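# Place the twice-folded towel flat in the basket

## Task

The towel arrives already folded in half twice, end to end each time. Move it into the basket so that it still shows exactly those two folds with edges roughly aligned and no extra creases. It must lie flat on the basket floor with nothing bunched or poking up; near the walls only a smaller height is tolerated. Lower it until it rests on the floor before releasing, and never release one side early or drop it in. The basket must stay upright and flat on the table. At the end, open the hands and move both arms away.

## Robot and tools

Robot: two arms, left_arm and right_arm, each ending in a five-finger hand (left_arm carries a left hand, right_arm a right hand). Base poses in the scene frame: left_arm (+0.028, +0.299, +0.044) m, right_arm (-0.021, -0.349, +0.012) m, both turned almost not at all about z. A post stands behind the arms and a camera stand sits between their bases; avoid both.

Frames. Scene frame: origin at table-top height midway between the nominal bases, +z up, +x out over the table, left_arm on +y. Reported hand positions (metres) and quaternions (wxyz) are in each arm's own base frame. Fixed cameras and the table use the scene frame. Motion offsets are taken along the axes of that arm's current Hand target.

Hand point: a spot 0.05 m in front of the palm, 0.15 m from the wrist face. Its +z runs along straight fingers, +y out of the palm, +x across the palm away from the thumb on the right hand (toward the thumb on the left hand). Straight fingertips extend 0.06-0.07 m past it along +z and sit 0.06 m behind it along -y. A wrist bracket on the little-finger side can collide with things. Arms track loosely: resting 1-3 cm (sometimes 5 cm) short, usually low, is normal and not a contact sign.

Row layout (used by both motion tools): one flat list of 28 numbers, each within [-1, 1], always covering both arms. Order: left dx, dy, dz, rx, ry, rz; left little, ring, middle, index, thumb_bend, thumb_turn, force_limit, speed; then the same 14 for the right arm. The six pose numbers are an offset, not a pose: a change from that arm's Hand target at the start of the action/move, along the target's axes. Scale: 1.0 = 0.6 m for dx, dy, dz and 180 degrees for rx, ry, rz (one rotation vector together). Zero on all six means no new request for that arm. Re-sending an offset moves the arm further. Orientation commands are clipped to within 40 degrees of the measured orientation per step.

Hand numbers: fingers and thumb_bend, -1 straight/open to +1 curled/closed; thumb_turn -1 beside the palm to +1 opposite the fingers. force_limit maps -1..+1 to about 0..10 N at the fingertip (0..15 N for the two thumb motors). speed rises from near 0 at -1 to full at +0.48 and above (full travel 0.49 s). For a soft grip use speed -0.94 or lower. Hands have no 'unchanged' value: to keep a hand as it is, repeat the eight numbers last sent for it; if none sent yet, use its hand_measured six values plus hand_force_limit and hand_speed. To squeeze harder, raise force_limit and send a target more closed than hand_measured; to loosen, send one more open. Thumb-in-front grips fit objects about 0.035-0.065 m thick; a thumb-tip-to-index-pad pinch can hold light things up to about 0.08 m.

Tools:
- execute_actions(actions, cameras): actions is a list of actions; each action is a list of up to 15 rows, one per 1/30 s step; a short action holds its last row to step 15. Every row counts from the action's starting Hand target. Empty actions list returns all camera images.
- move(target, speed, blend, blocking, cameras): target is one 28-number row or a list of up to 15 rows, all offsets from the same starting Hand targets (not chained). Straight paths, 10 s cap overall. speed in m/s, 0.002 to 4.3, default 0.25 (turns at twice that in rad/s); one value or one per target. blend in m rounds corners (0 = stop at each). blocking=false returns after about 0.5 s while motion continues. No obstacle avoidance; faster contact hits harder. Result adds a 'move:' line: done, off_target, moving, held or fault, plus limits (paced = clipped pose, held = steps withheld).
- wait(seconds 0-3600), stop(), zoom_image(camera, region [x0,y0,x1,y1], max 504x504 px, only on newest images), show_instructions() for the reference pages, finished_scene(scene=1) to end irreversibly.

Cameras: cam_head_left, cam_head_right, cam_high, cam_low, cam_left_wrist, cam_right_wrist, each 672x504; calibrations given are approximate.

Results: per arm Hand target (next offsets start here), end_effector_position/quat, joint positions, velocities ('within noise' if still), torques; per hand hand_measured, hand_stopped_by (moving, target, force, stalled, fault), hand_load_n (positive = finger pushed open; near 0 after losing a grip), hand_force_limit, hand_speed. MOTOR HOT and OVER-TEMPERATURE FAULT lines warn of overheating from holding loads or straining; a faulted arm drops for 30-60 s.

Avoid: drops of any height, releasing moving items, bumping the basket, post or stand, arms touching each other (can end the scene), hard pushes or excess finger force, anything leaving the table. To stop a push, command a target back past the hand point. Keep the basket upright; release the towel only once it rests on the floor, then open and withdraw.

Each tool is called after "Call:" as name(argument=value, ...) on one line, values as JSON.

Reference images:

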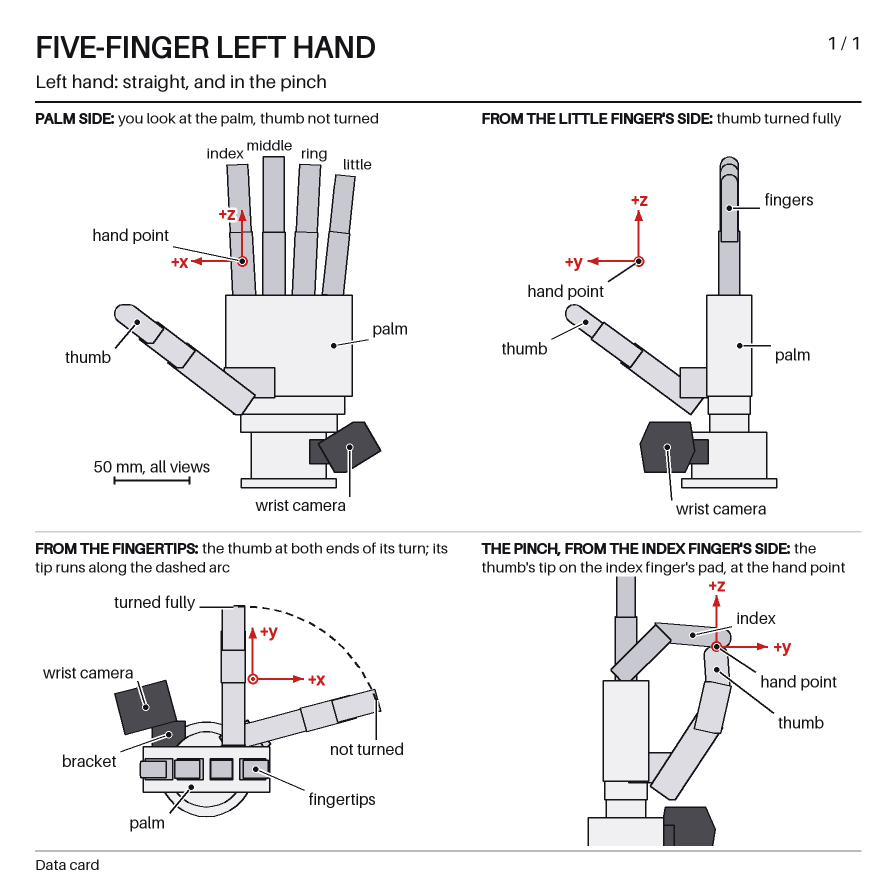

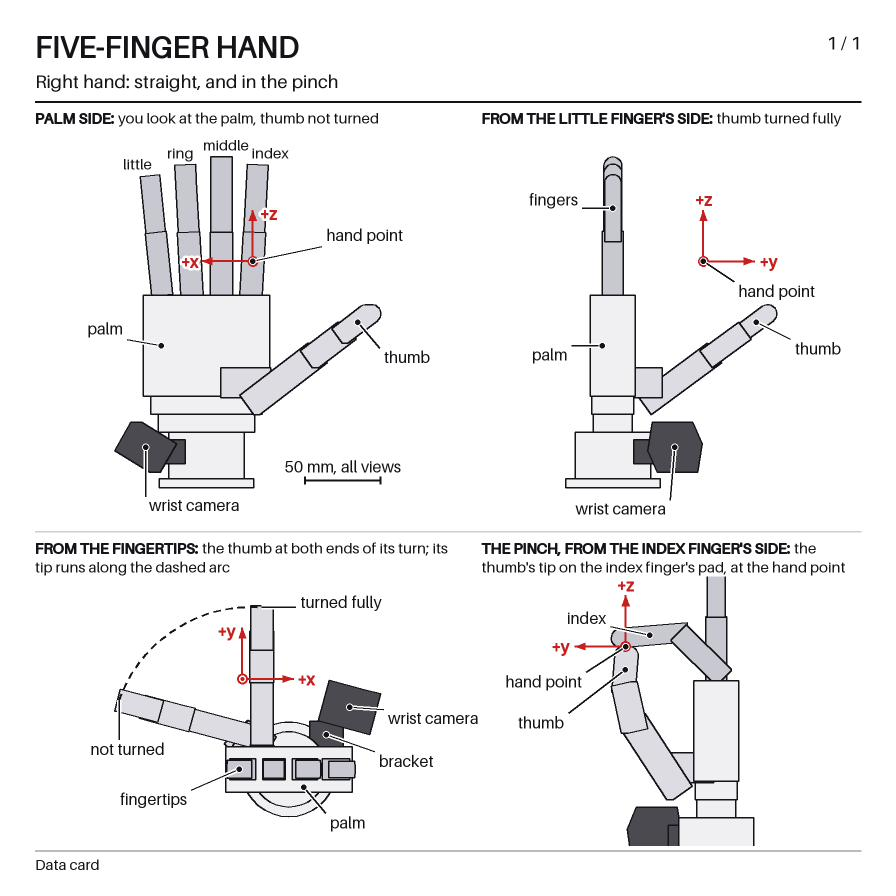

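## Session

Call:
execute_actions(actions=[])

Scene clock: 0.00 s.
left_arm: end_effector_position=(+0.4923, +0.0679, +0.1786) hand_measured=(-1.000, -1.000, -1.000, -1.000, -1.000, -1.000) hand_load_n=(+0.0, +0.0, +0.0, +0.0, +0.0, +0.0) hand_stopped_by=(target, target, target, target, target, target) hand_force_limit=0.00 hand_speed=-0.80 end_effector_quat_wxyz=(+0.000, +0.956, +0.281, +0.081) | right_arm: end_effector_position=(+0.6016, -0.2424, +0.1207) hand_measured=(-1.000, -1.000, -1.000, -1.000, -1.000, -1.000) hand_load_n=(+0.0, +0.5, +0.0, +0.0, +0.0, +0.0) hand_stopped_by=(target, target, target, target, target, target) hand_force_limit=0.00 hand_speed=-0.80 end_effector_quat_wxyz=(+0.138, +0.612, -0.293, +0.721)
Joint positions: left_arm=[0.228 1.413 1.203 -1.199 -0.009 -1.913] | right_arm=[-0.177 1.89 0.874 1.103 0.456 -1.352]
Joint velocities: within noise
Joint torques (N m): no reading
Heat: left arm: hottest waist 34 °C; right arm: hottest waist 34 °C.
Hand target: left_arm +0.4992, +0.0695, +0.1872; +0.001, +0.956, +0.281, +0.091 | right_arm +0.6079, -0.2436, +0.1351; +0.135, +0.600, -0.293, +0.732

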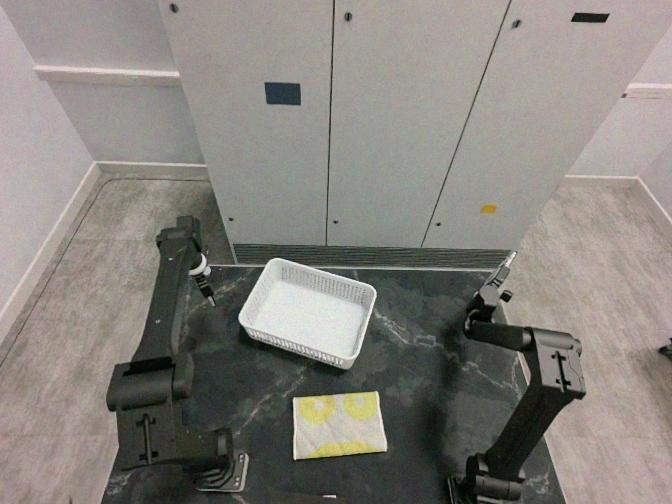

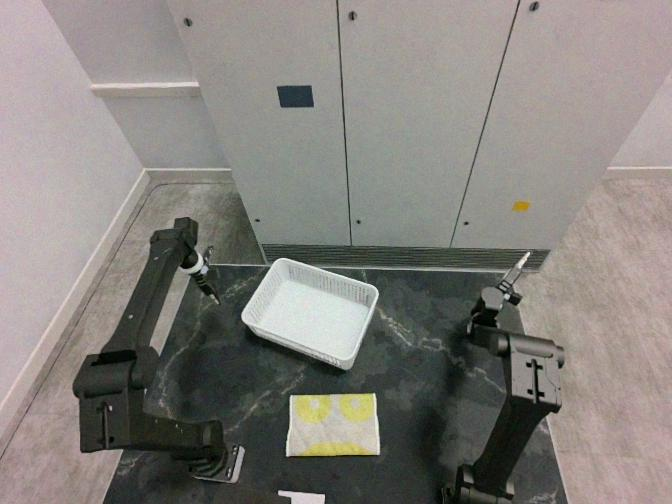

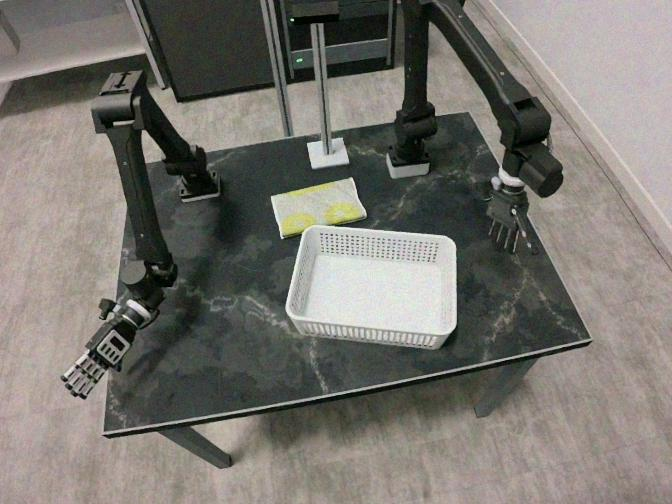

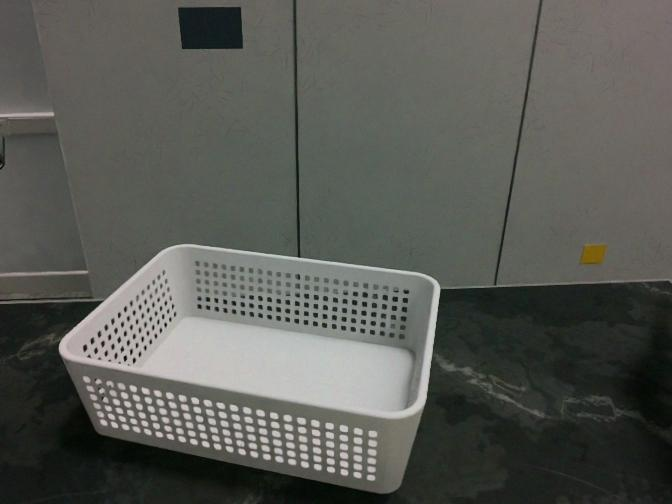

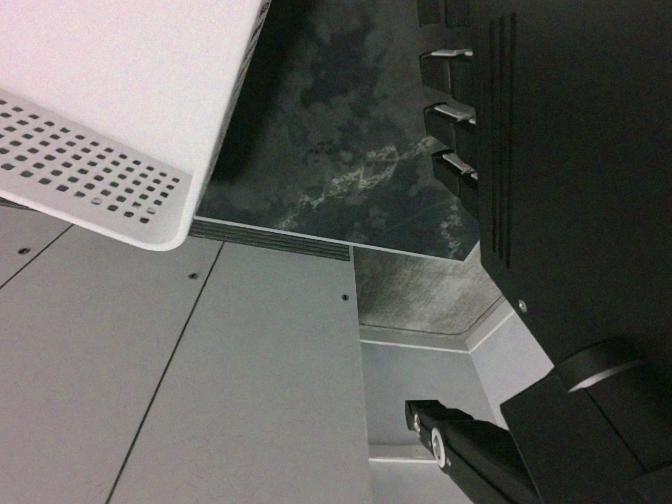

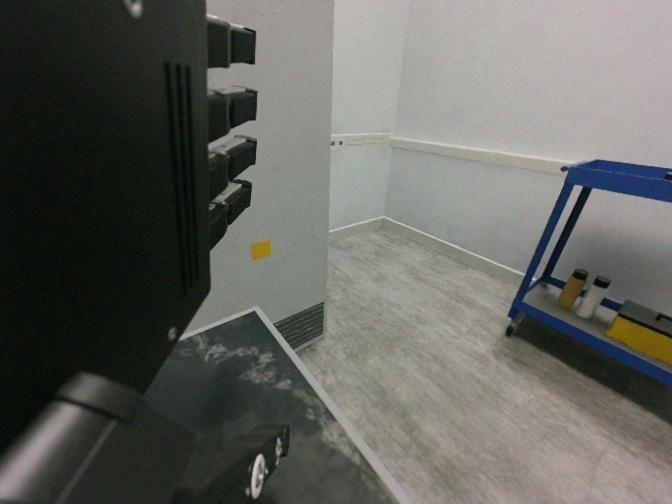

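Call:
zoom_image(camera="cam_head_left", region=[230, 250, 430, 480])

Call:
zoom_image(camera="cam_high", region=[240, 150, 480, 370])

Scaled by 2.191 from the camera's image (finer frame: 960x720).

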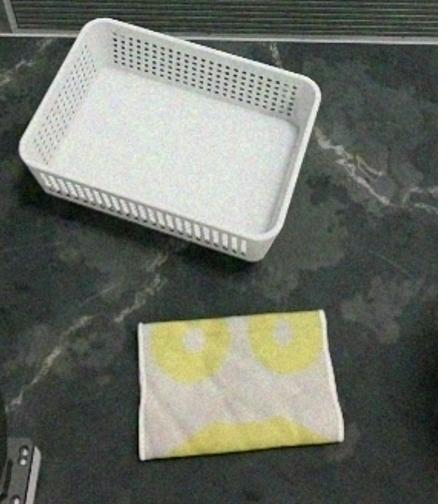

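Scaled by 2.100 from the camera's image (finer frame: 960x720).

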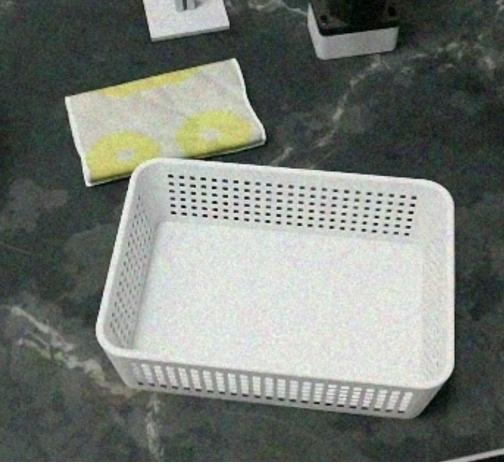

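Call:
zoom_image(camera="cam_head_left", region=[285, 380, 395, 470])

Call:
zoom_image(camera="cam_high", region=[260, 165, 380, 250])

Call:
zoom_image(camera="cam_head_right", region=[275, 380, 395, 470])

Scaled by 4.582 from the camera's image (finer frame: 960x720).

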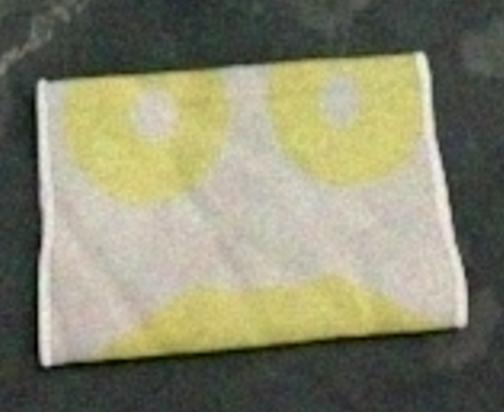

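Scaled by 4.200 from the camera's image (finer frame: 960x720).

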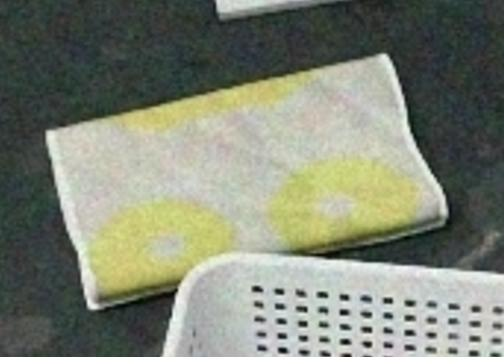

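Scaled by 4.200 from the camera's image (finer frame: 960x720).

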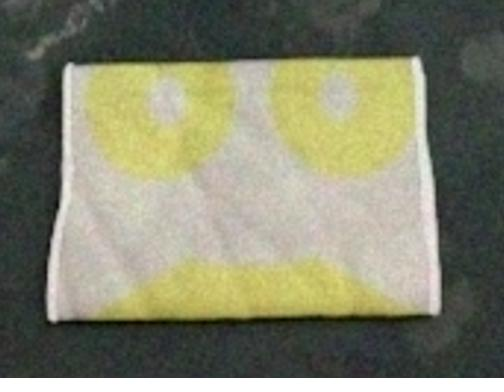

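Call:
move(target=[0,0,0,0,0,0,-1,-1,-1,-1,-1,-1,0,-0.8,-0.0338,-0.2733,-0.7928,0,-0.6389,0,-1,-1,-1,-1,-1,-1,0,-0.8], speed=0.35, cameras=["cam_head_left","cam_high","cam_right_wrist"])

Scene clock: 50.50 s.
left_arm: end_effector_position=(+0.4923, +0.0679, +0.1786) hand_measured=(-1.000, -1.000, -1.000, -1.000, -1.000, -1.000) hand_load_n=(+0.0, +0.0, +0.0, +0.0, +0.0, +0.0) hand_stopped_by=(target, target, target, target, target, target) hand_force_limit=0.00 hand_speed=-0.80 end_effector_quat_wxyz=(+0.000, +0.956, +0.281, +0.081) | right_arm: end_effector_position=(+0.3097, +0.1605, +0.0964) hand_measured=(-1.000, -1.000, -1.000, -1.000, -1.000, -1.000) hand_load_n=(+0.0, +0.0, +0.0, +0.0, +0.0, +0.0) hand_stopped_by=(target, target, target, target, target, target) hand_force_limit=0.00 hand_speed=-0.80 end_effector_quat_wxyz=(-0.168, +0.939, -0.274, -0.121)
Joint positions: left_arm=[0.228 1.413 1.203 -1.199 -0.009 -1.913] | right_arm=[0.295 1.51 1.08 -1.16 -0.416 -0.712]
Joint torques (N m): left_arm=[-2.14 -10.4 9.24 0.54 -0.01 0.01] | right_arm=[0.26 -9.11 11.12 -0.34 -0.48 0.16]
Heat: left arm: hottest elbow 35 °C; right arm: hottest elbow 35 °C.
Hand target: left_arm +0.4992, +0.0695, +0.1872; +0.001, +0.956, +0.281, +0.091 | right_arm +0.3226, +0.1703, +0.1083; -0.175, +0.940, -0.271, -0.113
Off the commanded pose: left_arm 0.011 m, 1 deg | right_arm 0.020 m, 1 deg.
move: off_target (right_arm)
cam_right_wrist: T_world_to_cam=[[-0.37016, -0.87982, -0.29814, 0.28691], [-0.7232, 0.07149, 0.68693, 0.14848], [-0.58307, 0.46989, -0.66275, 0.28008]] pos_world=[0.37689, 0.11021, 0.16917]

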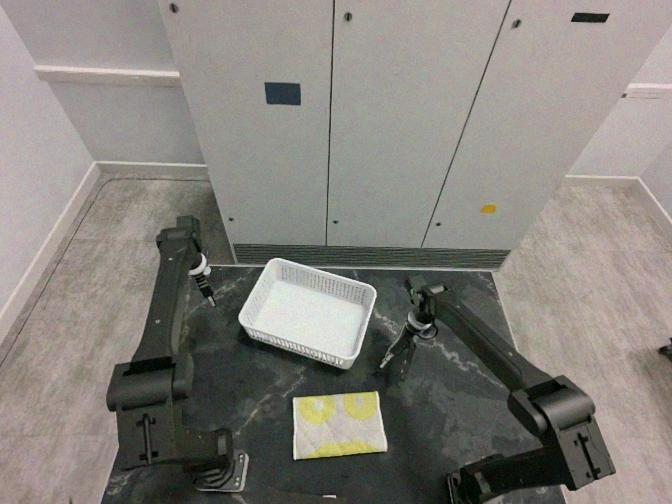

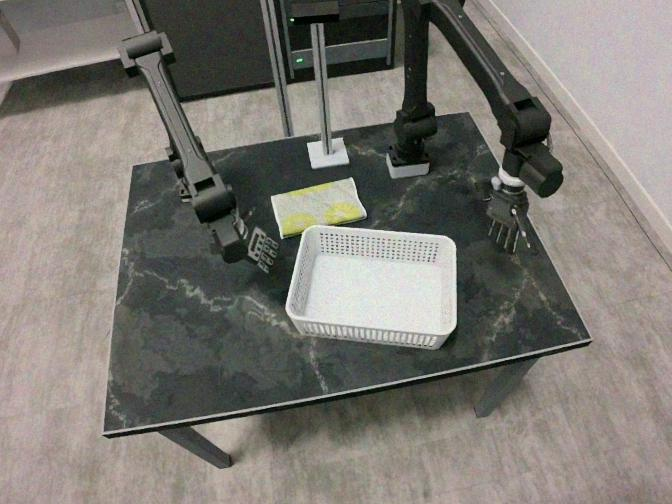

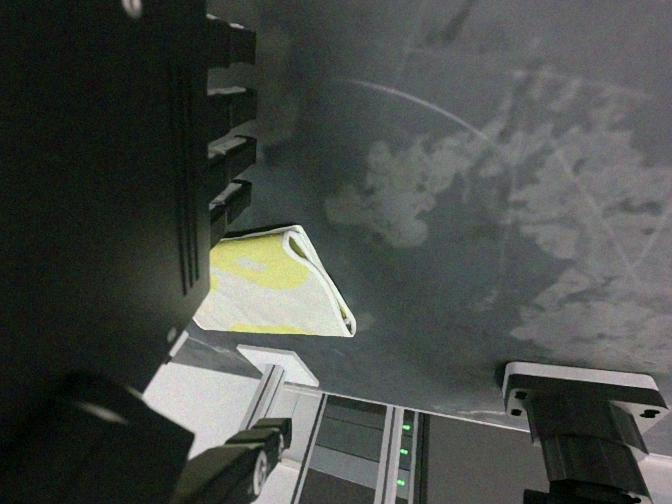

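Call:
zoom_image(camera="cam_right_wrist", region=[190, 210, 370, 345])

Scaled by 2.800 from the camera's image (finer frame: 960x720).

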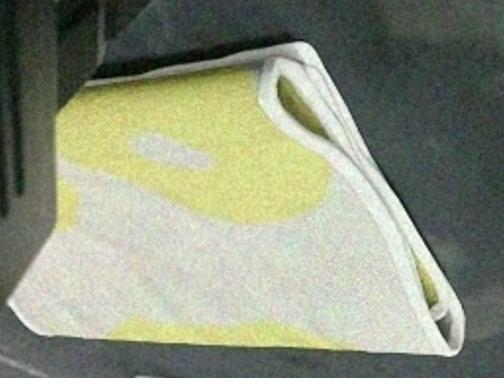

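Call:
move(target=[[-0.7123,0.1159,-0.1515,0.1576,0.2880,0.6024,-0.5,-0.5,-0.5,-0.5,0.1,1,0,0,-0.2981,-0.1011,-0.1070,0.2700,0.2790,0.2036,-0.5,-0.5,-0.5,-0.5,0.1,1,0,0],[-0.7472,0.1057,0.0452,0.1576,0.2880,0.6024,-0.5,-0.5,-0.5,-0.5,0.1,1,0,0,-0.2366,-0.0476,0.0759,0.2700,0.2790,0.2036,-0.5,-0.5,-0.5,-0.5,0.1,1,0,0]], speed=0.3, cameras=["all"])

Scene clock: 70.33 s.
left_arm: end_effector_position=(+0.1663, -0.2277, +0.0930) hand_measured=(-0.500, -0.500, -0.500, -0.500, +0.100, +1.000) hand_load_n=(+0.0, +0.0, +0.0, +0.0, +0.0, +0.0) hand_stopped_by=(target, target, target, target, target, target) hand_force_limit=0.00 hand_speed=0.00 end_effector_quat_wxyz=(-0.360, +0.640, -0.583, +0.347) | right_arm: end_effector_position=(+0.2160, +0.2714, +0.1169) hand_measured=(-0.500, -0.500, -0.500, -0.500, +0.100, +1.000) hand_load_n=(+0.0, +0.0, +0.0, +0.0, +0.0, +0.0) hand_stopped_by=(target, target, target, target, target, target) hand_force_limit=0.00 hand_speed=0.00 end_effector_quat_wxyz=(-0.355, +0.621, -0.606, +0.349)
Joint positions: left_arm=[-1.443 0.934 0.5 -1.028 -1.044 -1.472] | right_arm=[1.251 0.967 0.564 -0.649 0.952 0.955]
Joint torques (N m): left_arm=[-1.61 -1.44 6.32 0.69 -0.91 0.16] | right_arm=[-0.15 -2.61 8.79 1.32 0.65 -0.06]
Heat: left arm: hottest elbow 36 °C; right arm: hottest elbow 36 °C.
Hand target: left_arm +0.1676, -0.2230, +0.0862; -0.367, +0.636, -0.588, +0.340 | right_arm +0.2155, +0.2774, +0.1178; -0.360, +0.623, -0.602, +0.348
Off the commanded pose: left_arm 0.008 m, 1 deg | right_arm 0.006 m, 1 deg.
move: done
cam_left_wrist: T_world_to_cam=[[0.48476, -0.24001, 0.84107, -0.21364], [-0.54551, -0.83463, 0.07624, -0.10897], [0.68369, -0.49577, -0.53553, -0.06779]] pos_world=[0.09046, -0.17583, 0.15169]
cam_right_wrist: T_world_to_cam=[[-0.49879, -0.22223, -0.83775, 0.26831], [-0.54083, 0.83511, 0.10048, -0.11933], [0.67728, 0.5032, -0.53674, -0.10905]] pos_world=[0.14316, 0.21415, 0.17824]

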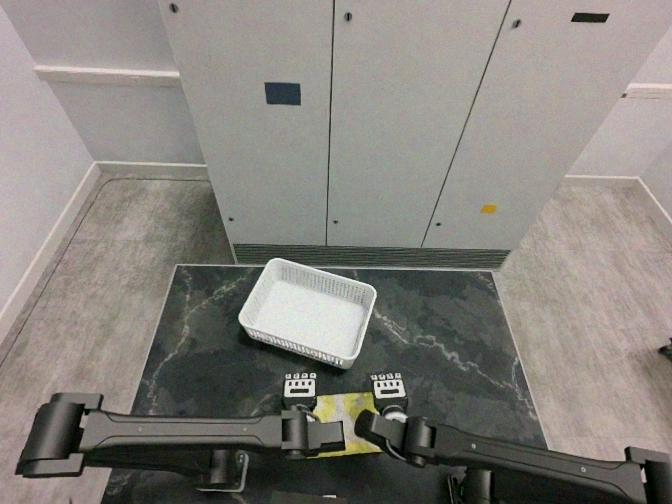

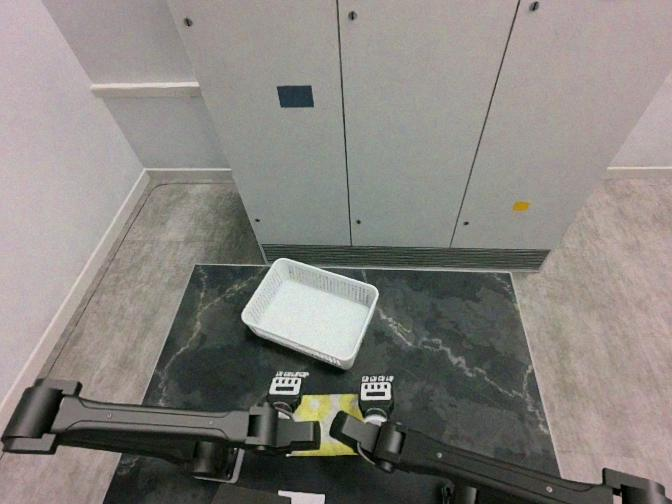

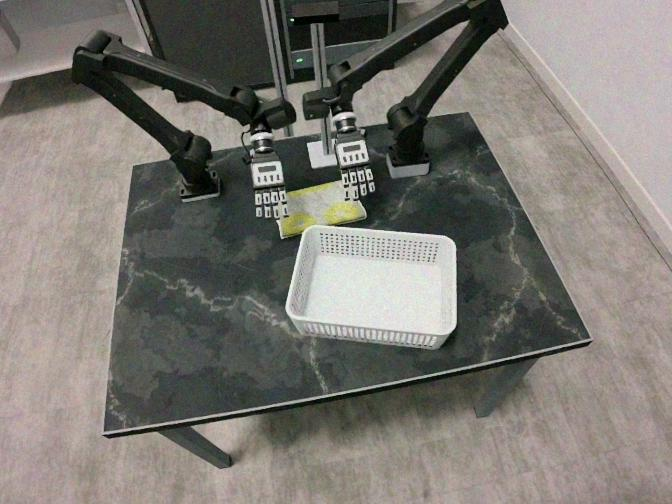

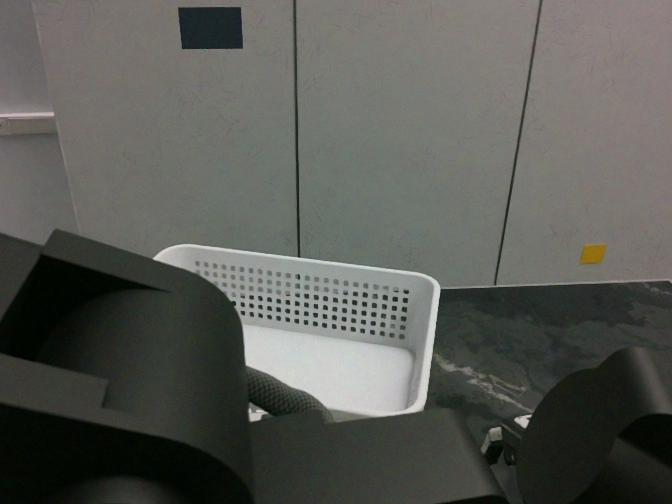

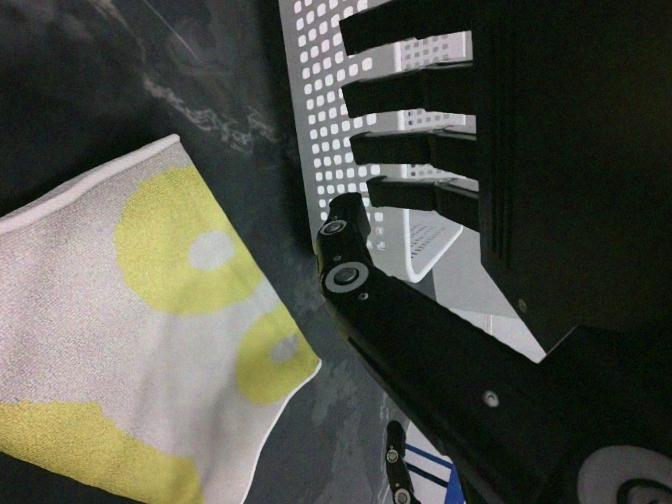

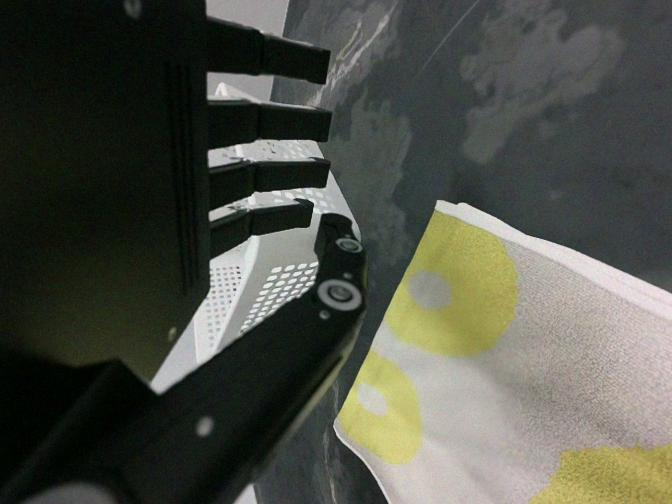

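Call:
zoom_image(camera="cam_head_left", region=[260, 350, 440, 480])

Call:
zoom_image(camera="cam_head_right", region=[250, 350, 430, 480])

Call:
zoom_image(camera="cam_high", region=[220, 130, 400, 260])

Call:
zoom_image(camera="cam_right_wrist", region=[200, 0, 672, 504])

Scaled by 2.800 from the camera's image (finer frame: 960x720).

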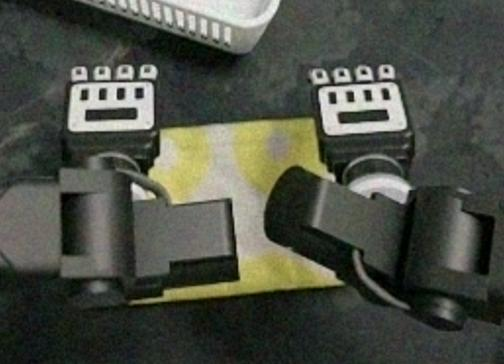

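Scaled by 2.800 from the camera's image (finer frame: 960x720).

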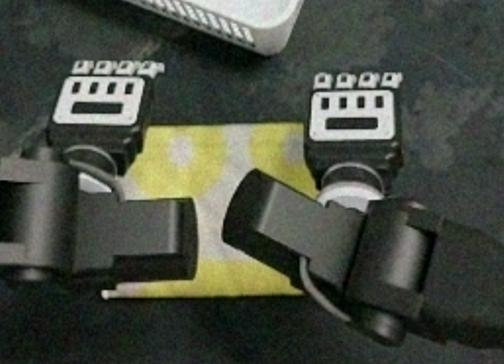

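Scaled by 2.800 from the camera's image (finer frame: 960x720).

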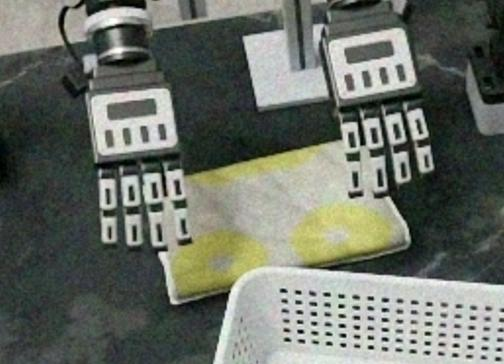

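Scaled by 1.000.

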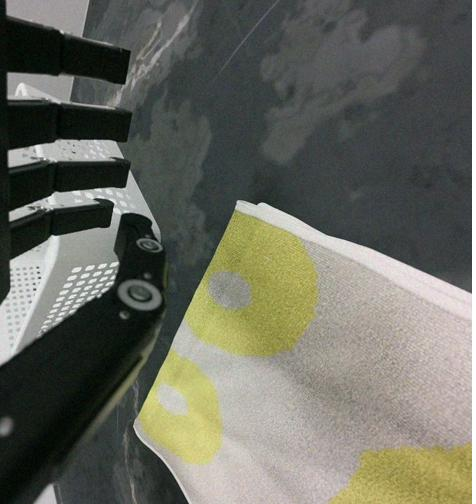

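Call:
move(target=[0.0399,0.0755,0.0533,-0.0556,-0.0127,-0.0085,-0.35,-0.35,-0.35,-0.35,-0.2,1,0,0,-0.0742,0.0538,0.0495,-0.0559,0.0019,0.0016,-0.35,-0.35,-0.35,-0.35,-0.2,1,0,0], speed=0.15, cameras=["cam_head_left","cam_high","cam_left_wrist","cam_right_wrist"])

Scene clock: 91.03 s.
left_arm: end_effector_position=(+0.1681, -0.2336, +0.0790) hand_measured=(-0.350, -0.350, -0.350, -0.350, -0.200, +1.000) hand_load_n=(+0.0, +0.0, +0.0, +0.0, +0.0, +0.0) hand_stopped_by=(target, target, target, target, target, target) hand_force_limit=0.00 hand_speed=0.00 end_effector_quat_wxyz=(-0.350, +0.649, -0.587, +0.333) | right_arm: end_effector_position=(+0.2147, +0.2718, +0.1114) hand_measured=(-0.350, -0.350, -0.350, -0.350, -0.200, +1.000) hand_load_n=(+0.0, +0.0, +0.0, +0.0, +0.0, +0.0) hand_stopped_by=(target, target, target, target, target, target) hand_force_limit=0.00 hand_speed=0.00 end_effector_quat_wxyz=(-0.349, +0.625, -0.605, +0.348)
Joint positions: left_arm=[-1.412 0.974 0.495 -0.961 -1.003 -1.44] | right_arm=[1.251 0.98 0.562 -0.647 0.944 0.955]
Joint torques (N m): left_arm=[-1.49 -1.79 6.34 0.79 -0.66 0.18] | right_arm=[-0.79 -4.07 8.54 0.7 0.77 0.03]
Heat: left arm: hottest elbow 34 °C; right arm: hottest elbow 36 °C.
Hand target: left_arm +0.1694, -0.2291, +0.0724; -0.355, +0.648, -0.591, +0.325 (not the last commanded pose) | right_arm +0.2155, +0.2721, +0.1157; -0.354, +0.622, -0.606, +0.348 (not the last commanded pose)
Off the commanded pose: left_arm 0.050 m, 8 deg | right_arm 0.063 m, 9 deg.
move: held (right_arm; a check stopped the path), off_target (left_arm; braked when a check withheld steps of right_arm); limits=held
pose unreachable (right arm): on one or more control steps of this call, first in action 0 (counted from 0), this arm could not follow its commanded pose, so it was not sent that pose on those steps. It may still have moved: this result reports where it is.
cause: moving toward the commanded pose would bring a part of the arm too close to another arm (a part of this arm just beyond joint 4 (wrist pitch) and a part of the left arm just beyond its joint 4 (wrist pitch), along the way the arms are being sent, or toward where that arm still pushes).
cam_left_wrist: T_world_to_cam=[[0.51918, -0.23459, 0.82184, -0.20716], [-0.53444, -0.83951, 0.09799, -0.11661], [0.66696, -0.49009, -0.56122, -0.07328]] pos_world=[0.09411, -0.1824, 0.14055]
cam_right_wrist: T_world_to_cam=[[-0.50688, -0.2326, -0.83004, 0.26694], [-0.54303, 0.83398, 0.09791, -0.11881], [0.66947, 0.50036, -0.54904, -0.10747]] pos_world=[0.14274, 0.21495, 0.1742]

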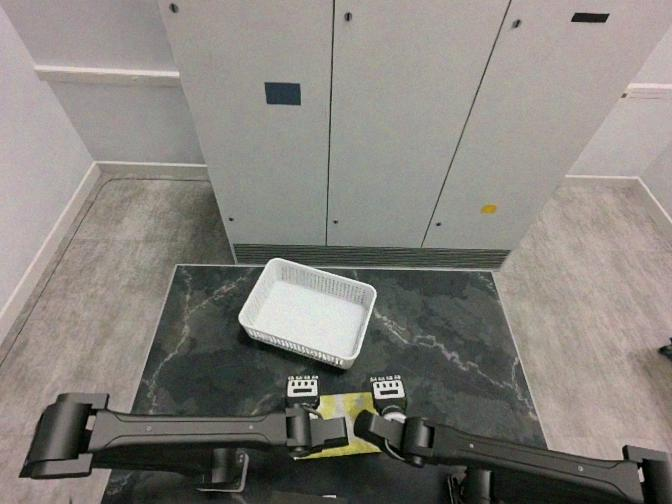

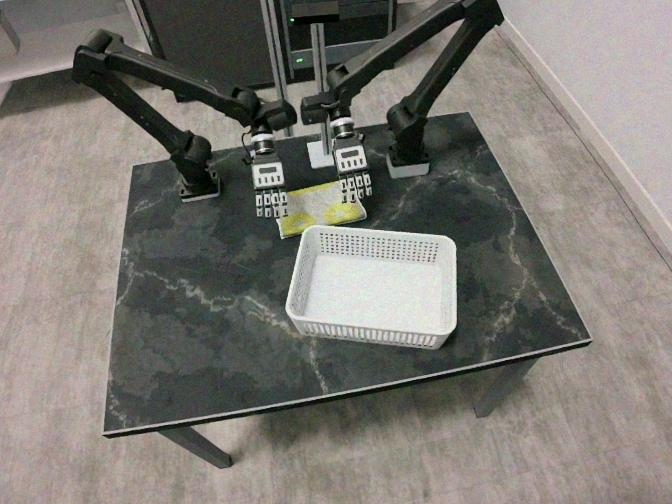

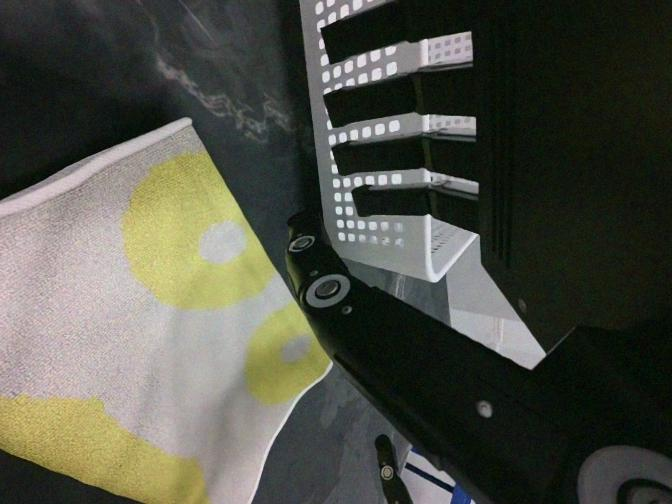

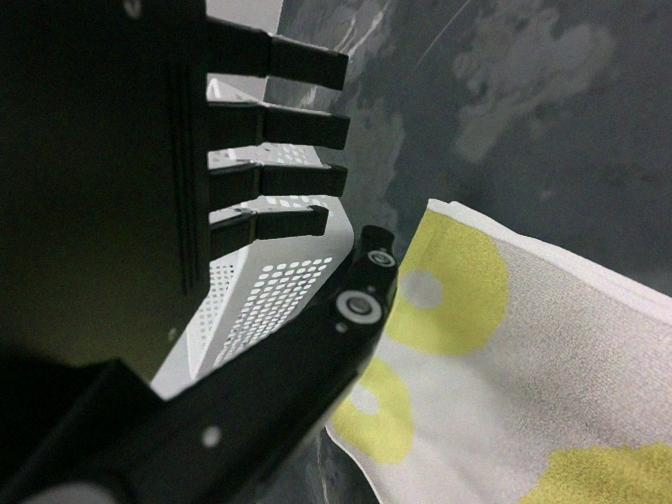

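Call:
move(target=[[0,0,0,0.0137,0.0871,0.0536,-0.35,-0.35,-0.35,-0.35,-0.2,1,0,0,0,0,0,0.0030,-0.0973,-0.0552,-0.35,-0.35,-0.35,-0.35,-0.2,1,0,0],[0.0295,0.0553,0.0422,0.0137,0.0871,0.0536,-0.35,-0.35,-0.35,-0.35,-0.2,1,0,0,-0.0835,0.0503,0.0477,0.0030,-0.0973,-0.0552,-0.35,-0.35,-0.35,-0.35,-0.2,1,0,0]], speed=0.15, cameras=["cam_head_left","cam_high","cam_left_wrist","cam_right_wrist"])

Scene clock: 101.33 s.
left_arm: end_effector_position=(+0.1729, -0.2510, +0.0368) hand_measured=(-0.350, -0.350, -0.350, -0.350, -0.200, +1.000) hand_load_n=(+0.0, +0.0, +0.0, +0.0, +0.0, +0.0) hand_stopped_by=(target, target, target, target, target, target) hand_force_limit=0.00 hand_speed=0.00 end_effector_quat_wxyz=(+0.307, -0.540, +0.676, -0.398) | right_arm: end_effector_position=(+0.2206, +0.3063, +0.0630) hand_measured=(-0.350, -0.350, -0.350, -0.350, -0.200, +1.000) hand_load_n=(+0.0, +0.0, +0.0, +0.0, +0.0, +0.0) hand_stopped_by=(target, target, target, target, target, target) hand_force_limit=0.00 hand_speed=0.00 end_effector_quat_wxyz=(-0.395, +0.726, -0.485, +0.287)
Joint positions: left_arm=[-1.331 0.895 0.262 -0.257 -0.88 -0.778] | right_arm=[1.149 1.053 0.415 -0.082 0.654 0.451]
Joint torques (N m): left_arm=[-1.32 -0.79 6.32 1.66 -0.45 0.16] | right_arm=[0.21 -2.9 9.72 1.85 0.5 0.14]
Heat: left arm: hottest elbow 34 °C; right arm: hottest elbow 37 °C.
Hand target: left_arm +0.1744, -0.2464, +0.0307; +0.311, -0.538, +0.679, -0.392 | right_arm +0.2235, +0.3223, +0.0750; -0.414, +0.716, -0.487, +0.281
Off the commanded pose: left_arm 0.008 m, 1 deg | right_arm 0.020 m, 2 deg.
move: off_target (right_arm)
cam_left_wrist: T_world_to_cam=[[0.38256, -0.38329, 0.84068, -0.19349], [-0.77468, -0.62893, 0.06578, -0.02894], [0.50351, -0.67642, -0.53753, -0.12812]] pos_world=[0.11611, -0.17903, 0.0957]
cam_right_wrist: T_world_to_cam=[[-0.40042, -0.41004, -0.81947, 0.26795], [-0.79429, 0.60124, 0.08727, -0.01228], [0.45692, 0.68584, -0.56644, -0.16403]] pos_world=[0.17249, 0.22975, 0.12774]

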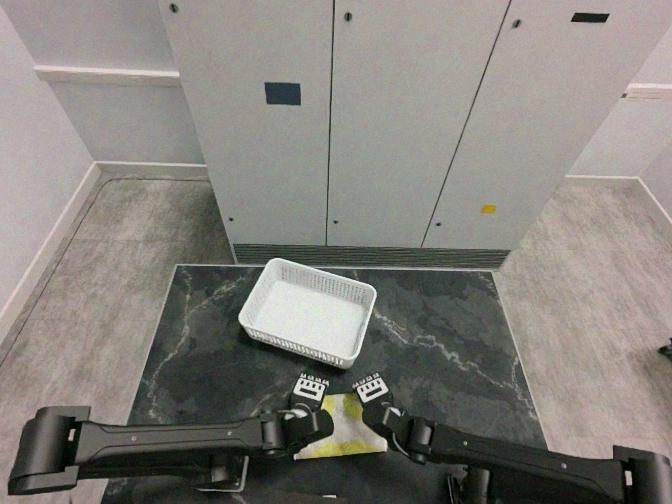

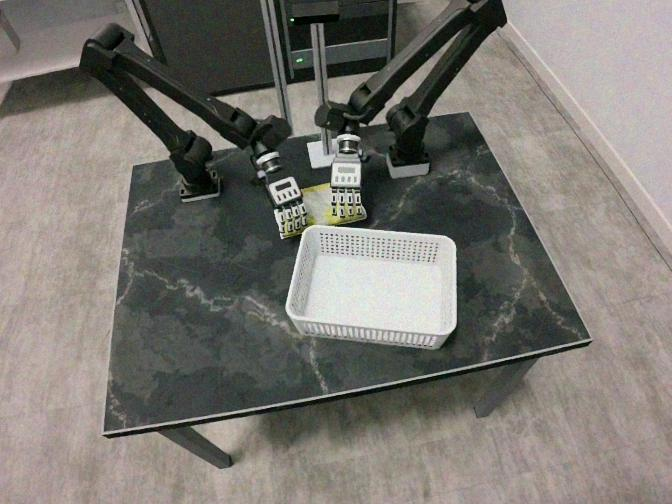

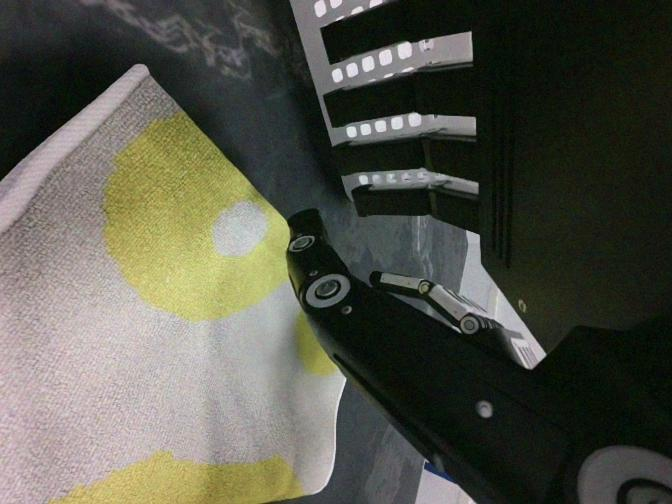

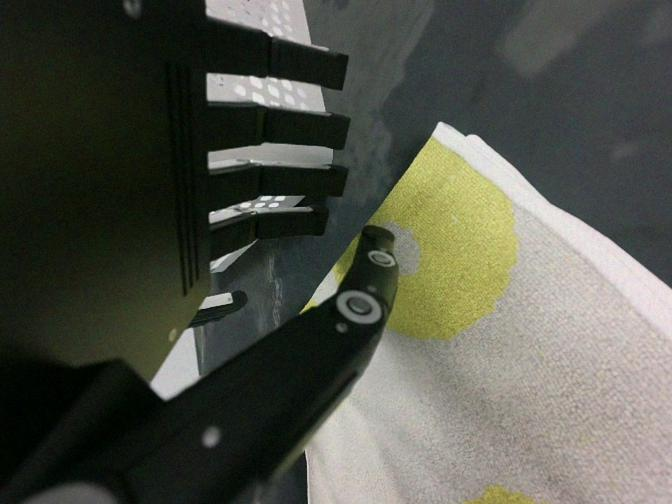

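Call:
zoom_image(camera="cam_head_left", region=[270, 350, 410, 470])

Call:
zoom_image(camera="cam_high", region=[240, 130, 400, 250])

Call:
zoom_image(camera="cam_left_wrist", region=[0, 0, 504, 504])

Call:
zoom_image(camera="cam_right_wrist", region=[168, 0, 672, 504])

Scaled by 3.600 from the camera's image (finer frame: 960x720).

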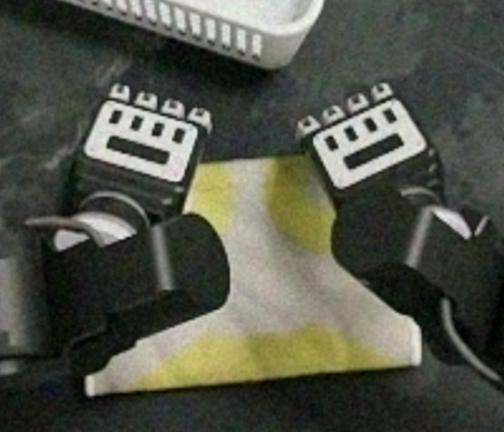

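Scaled by 3.150 from the camera's image (finer frame: 960x720).

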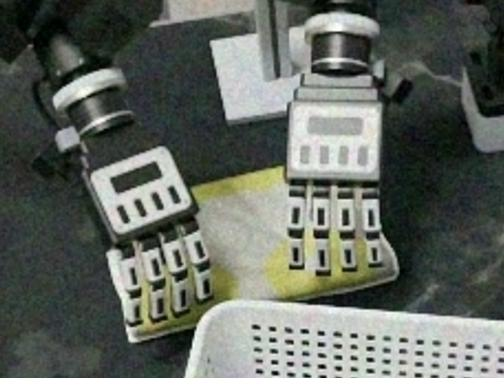

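Scaled by 1.000.

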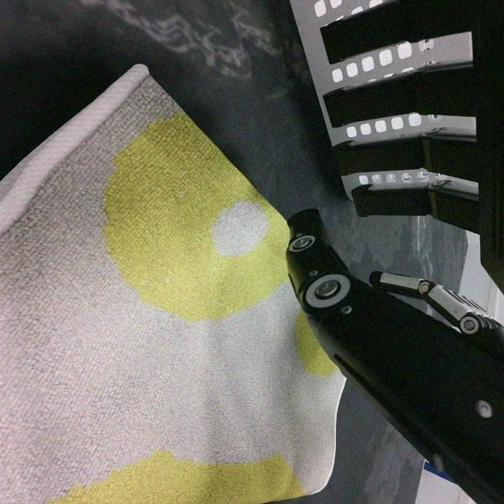

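Scaled by 1.000.

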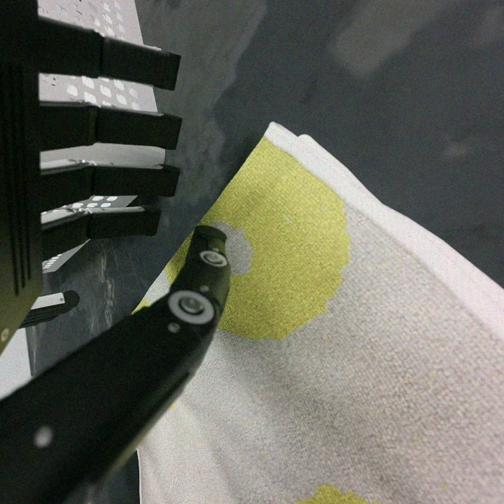

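Call:
move(target=[0,0.052,0.03,0,0,0,-0.35,-0.35,-0.35,-0.35,-0.2,1,0,0,-0.0105,0.0150,0.0300,0,0,0,-0.35,-0.35,-0.35,-0.35,-0.2,1,0,0], speed=0.1, cameras=["cam_head_left","cam_high","cam_left_wrist","cam_right_wrist"])

Call:
zoom_image(camera="cam_high", region=[240, 130, 400, 250])

Call:
zoom_image(camera="cam_head_left", region=[270, 350, 410, 470])

Scene clock: 107.00 s.
left_arm: end_effector_position=(+0.1731, -0.2520, +0.0002) hand_measured=(-0.350, -0.350, -0.350, -0.350, -0.200, +1.000) hand_load_n=(+0.0, +0.0, +0.0, +0.0, +0.0, +0.0) hand_stopped_by=(target, target, target, target, target, target) hand_force_limit=0.00 hand_speed=0.00 end_effector_quat_wxyz=(+0.307, -0.539, +0.676, -0.398) | right_arm: end_effector_position=(+0.2253, +0.3182, +0.0471) hand_measured=(-0.350, -0.350, -0.350, -0.350, -0.200, +1.000) hand_load_n=(+0.0, +0.0, +0.0, +0.0, +0.0, +0.0) hand_stopped_by=(target, target, target, target, target, target) hand_force_limit=0.00 hand_speed=0.00 end_effector_quat_wxyz=(-0.398, +0.725, -0.485, +0.285)
Joint positions: left_arm=[-1.331 1.062 0.205 -0.034 -0.88 -0.777] | right_arm=[1.149 1.144 0.415 0.015 0.652 0.451]
Joint torques (N m): left_arm=[-1.38 -1.38 5.26 1.78 -0.46 0.17] | right_arm=[-0.91 -3.55 9.31 1.88 0.23 0.04]
Heat: left arm: hottest elbow 34 °C; right arm: hottest elbow 38 °C.
Hand target: left_arm +0.1744, -0.2465, -0.0052; +0.311, -0.538, +0.679, -0.392 | right_arm +0.2316, +0.3322, +0.0581; -0.413, +0.716, -0.487, +0.281
Off the commanded pose: left_arm 0.008 m, 1 deg | right_arm 0.019 m, 2 deg.
move: off_target (right_arm)
cam_left_wrist: T_world_to_cam=[[0.38231, -0.38336, 0.84076, -0.16305], [-0.7748, -0.62879, 0.06561, -0.02689], [0.5035, -0.67651, -0.53742, -0.14858]] pos_world=[0.11631, -0.17993, 0.059]
cam_right_wrist: T_world_to_cam=[[-0.39896, -0.40592, -0.82222, 0.26026], [-0.79559, 0.59907, 0.09028, -0.01346], [0.45592, 0.69017, -0.56196, -0.18481]] pos_world=[0.17738, 0.24126, 0.11136]

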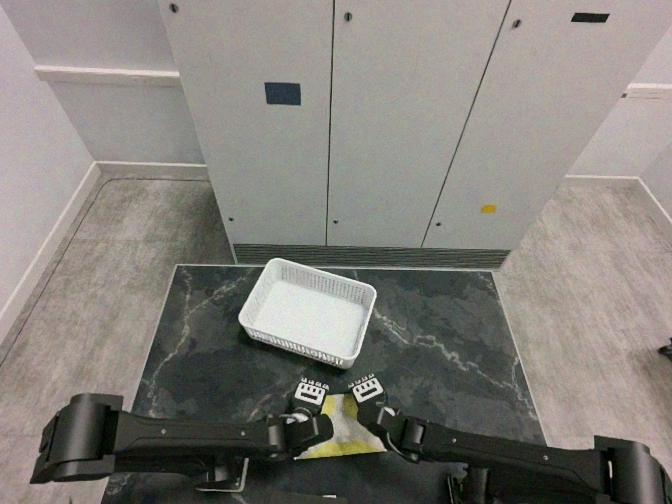

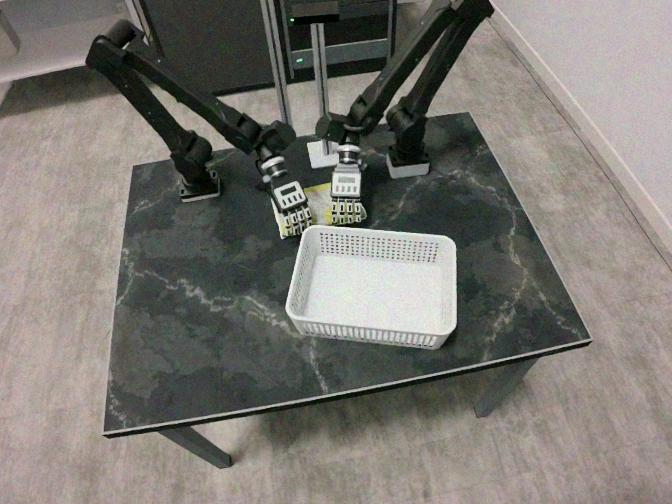

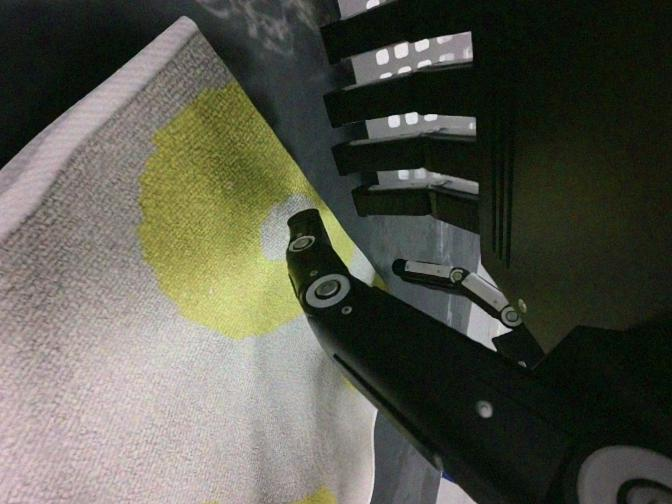

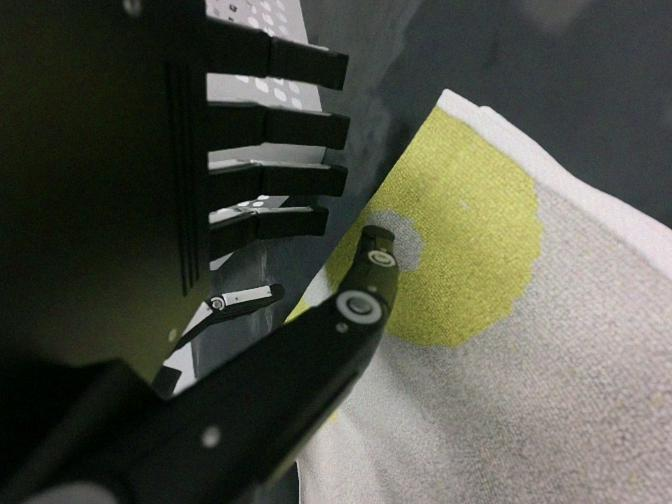

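Scaled by 3.150 from the camera's image (finer frame: 960x720).

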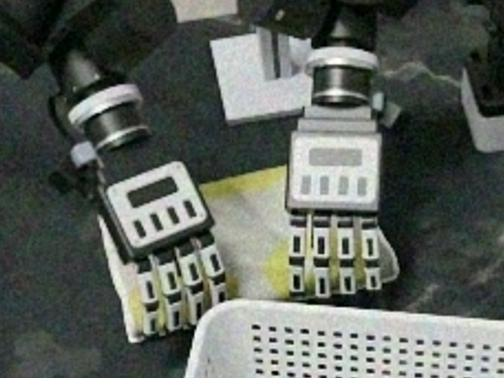

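Scaled by 3.600 from the camera's image (finer frame: 960x720).

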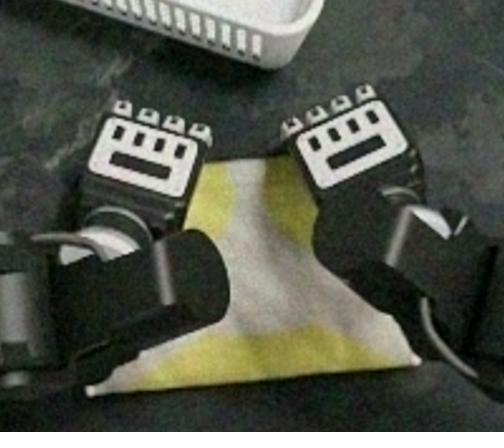

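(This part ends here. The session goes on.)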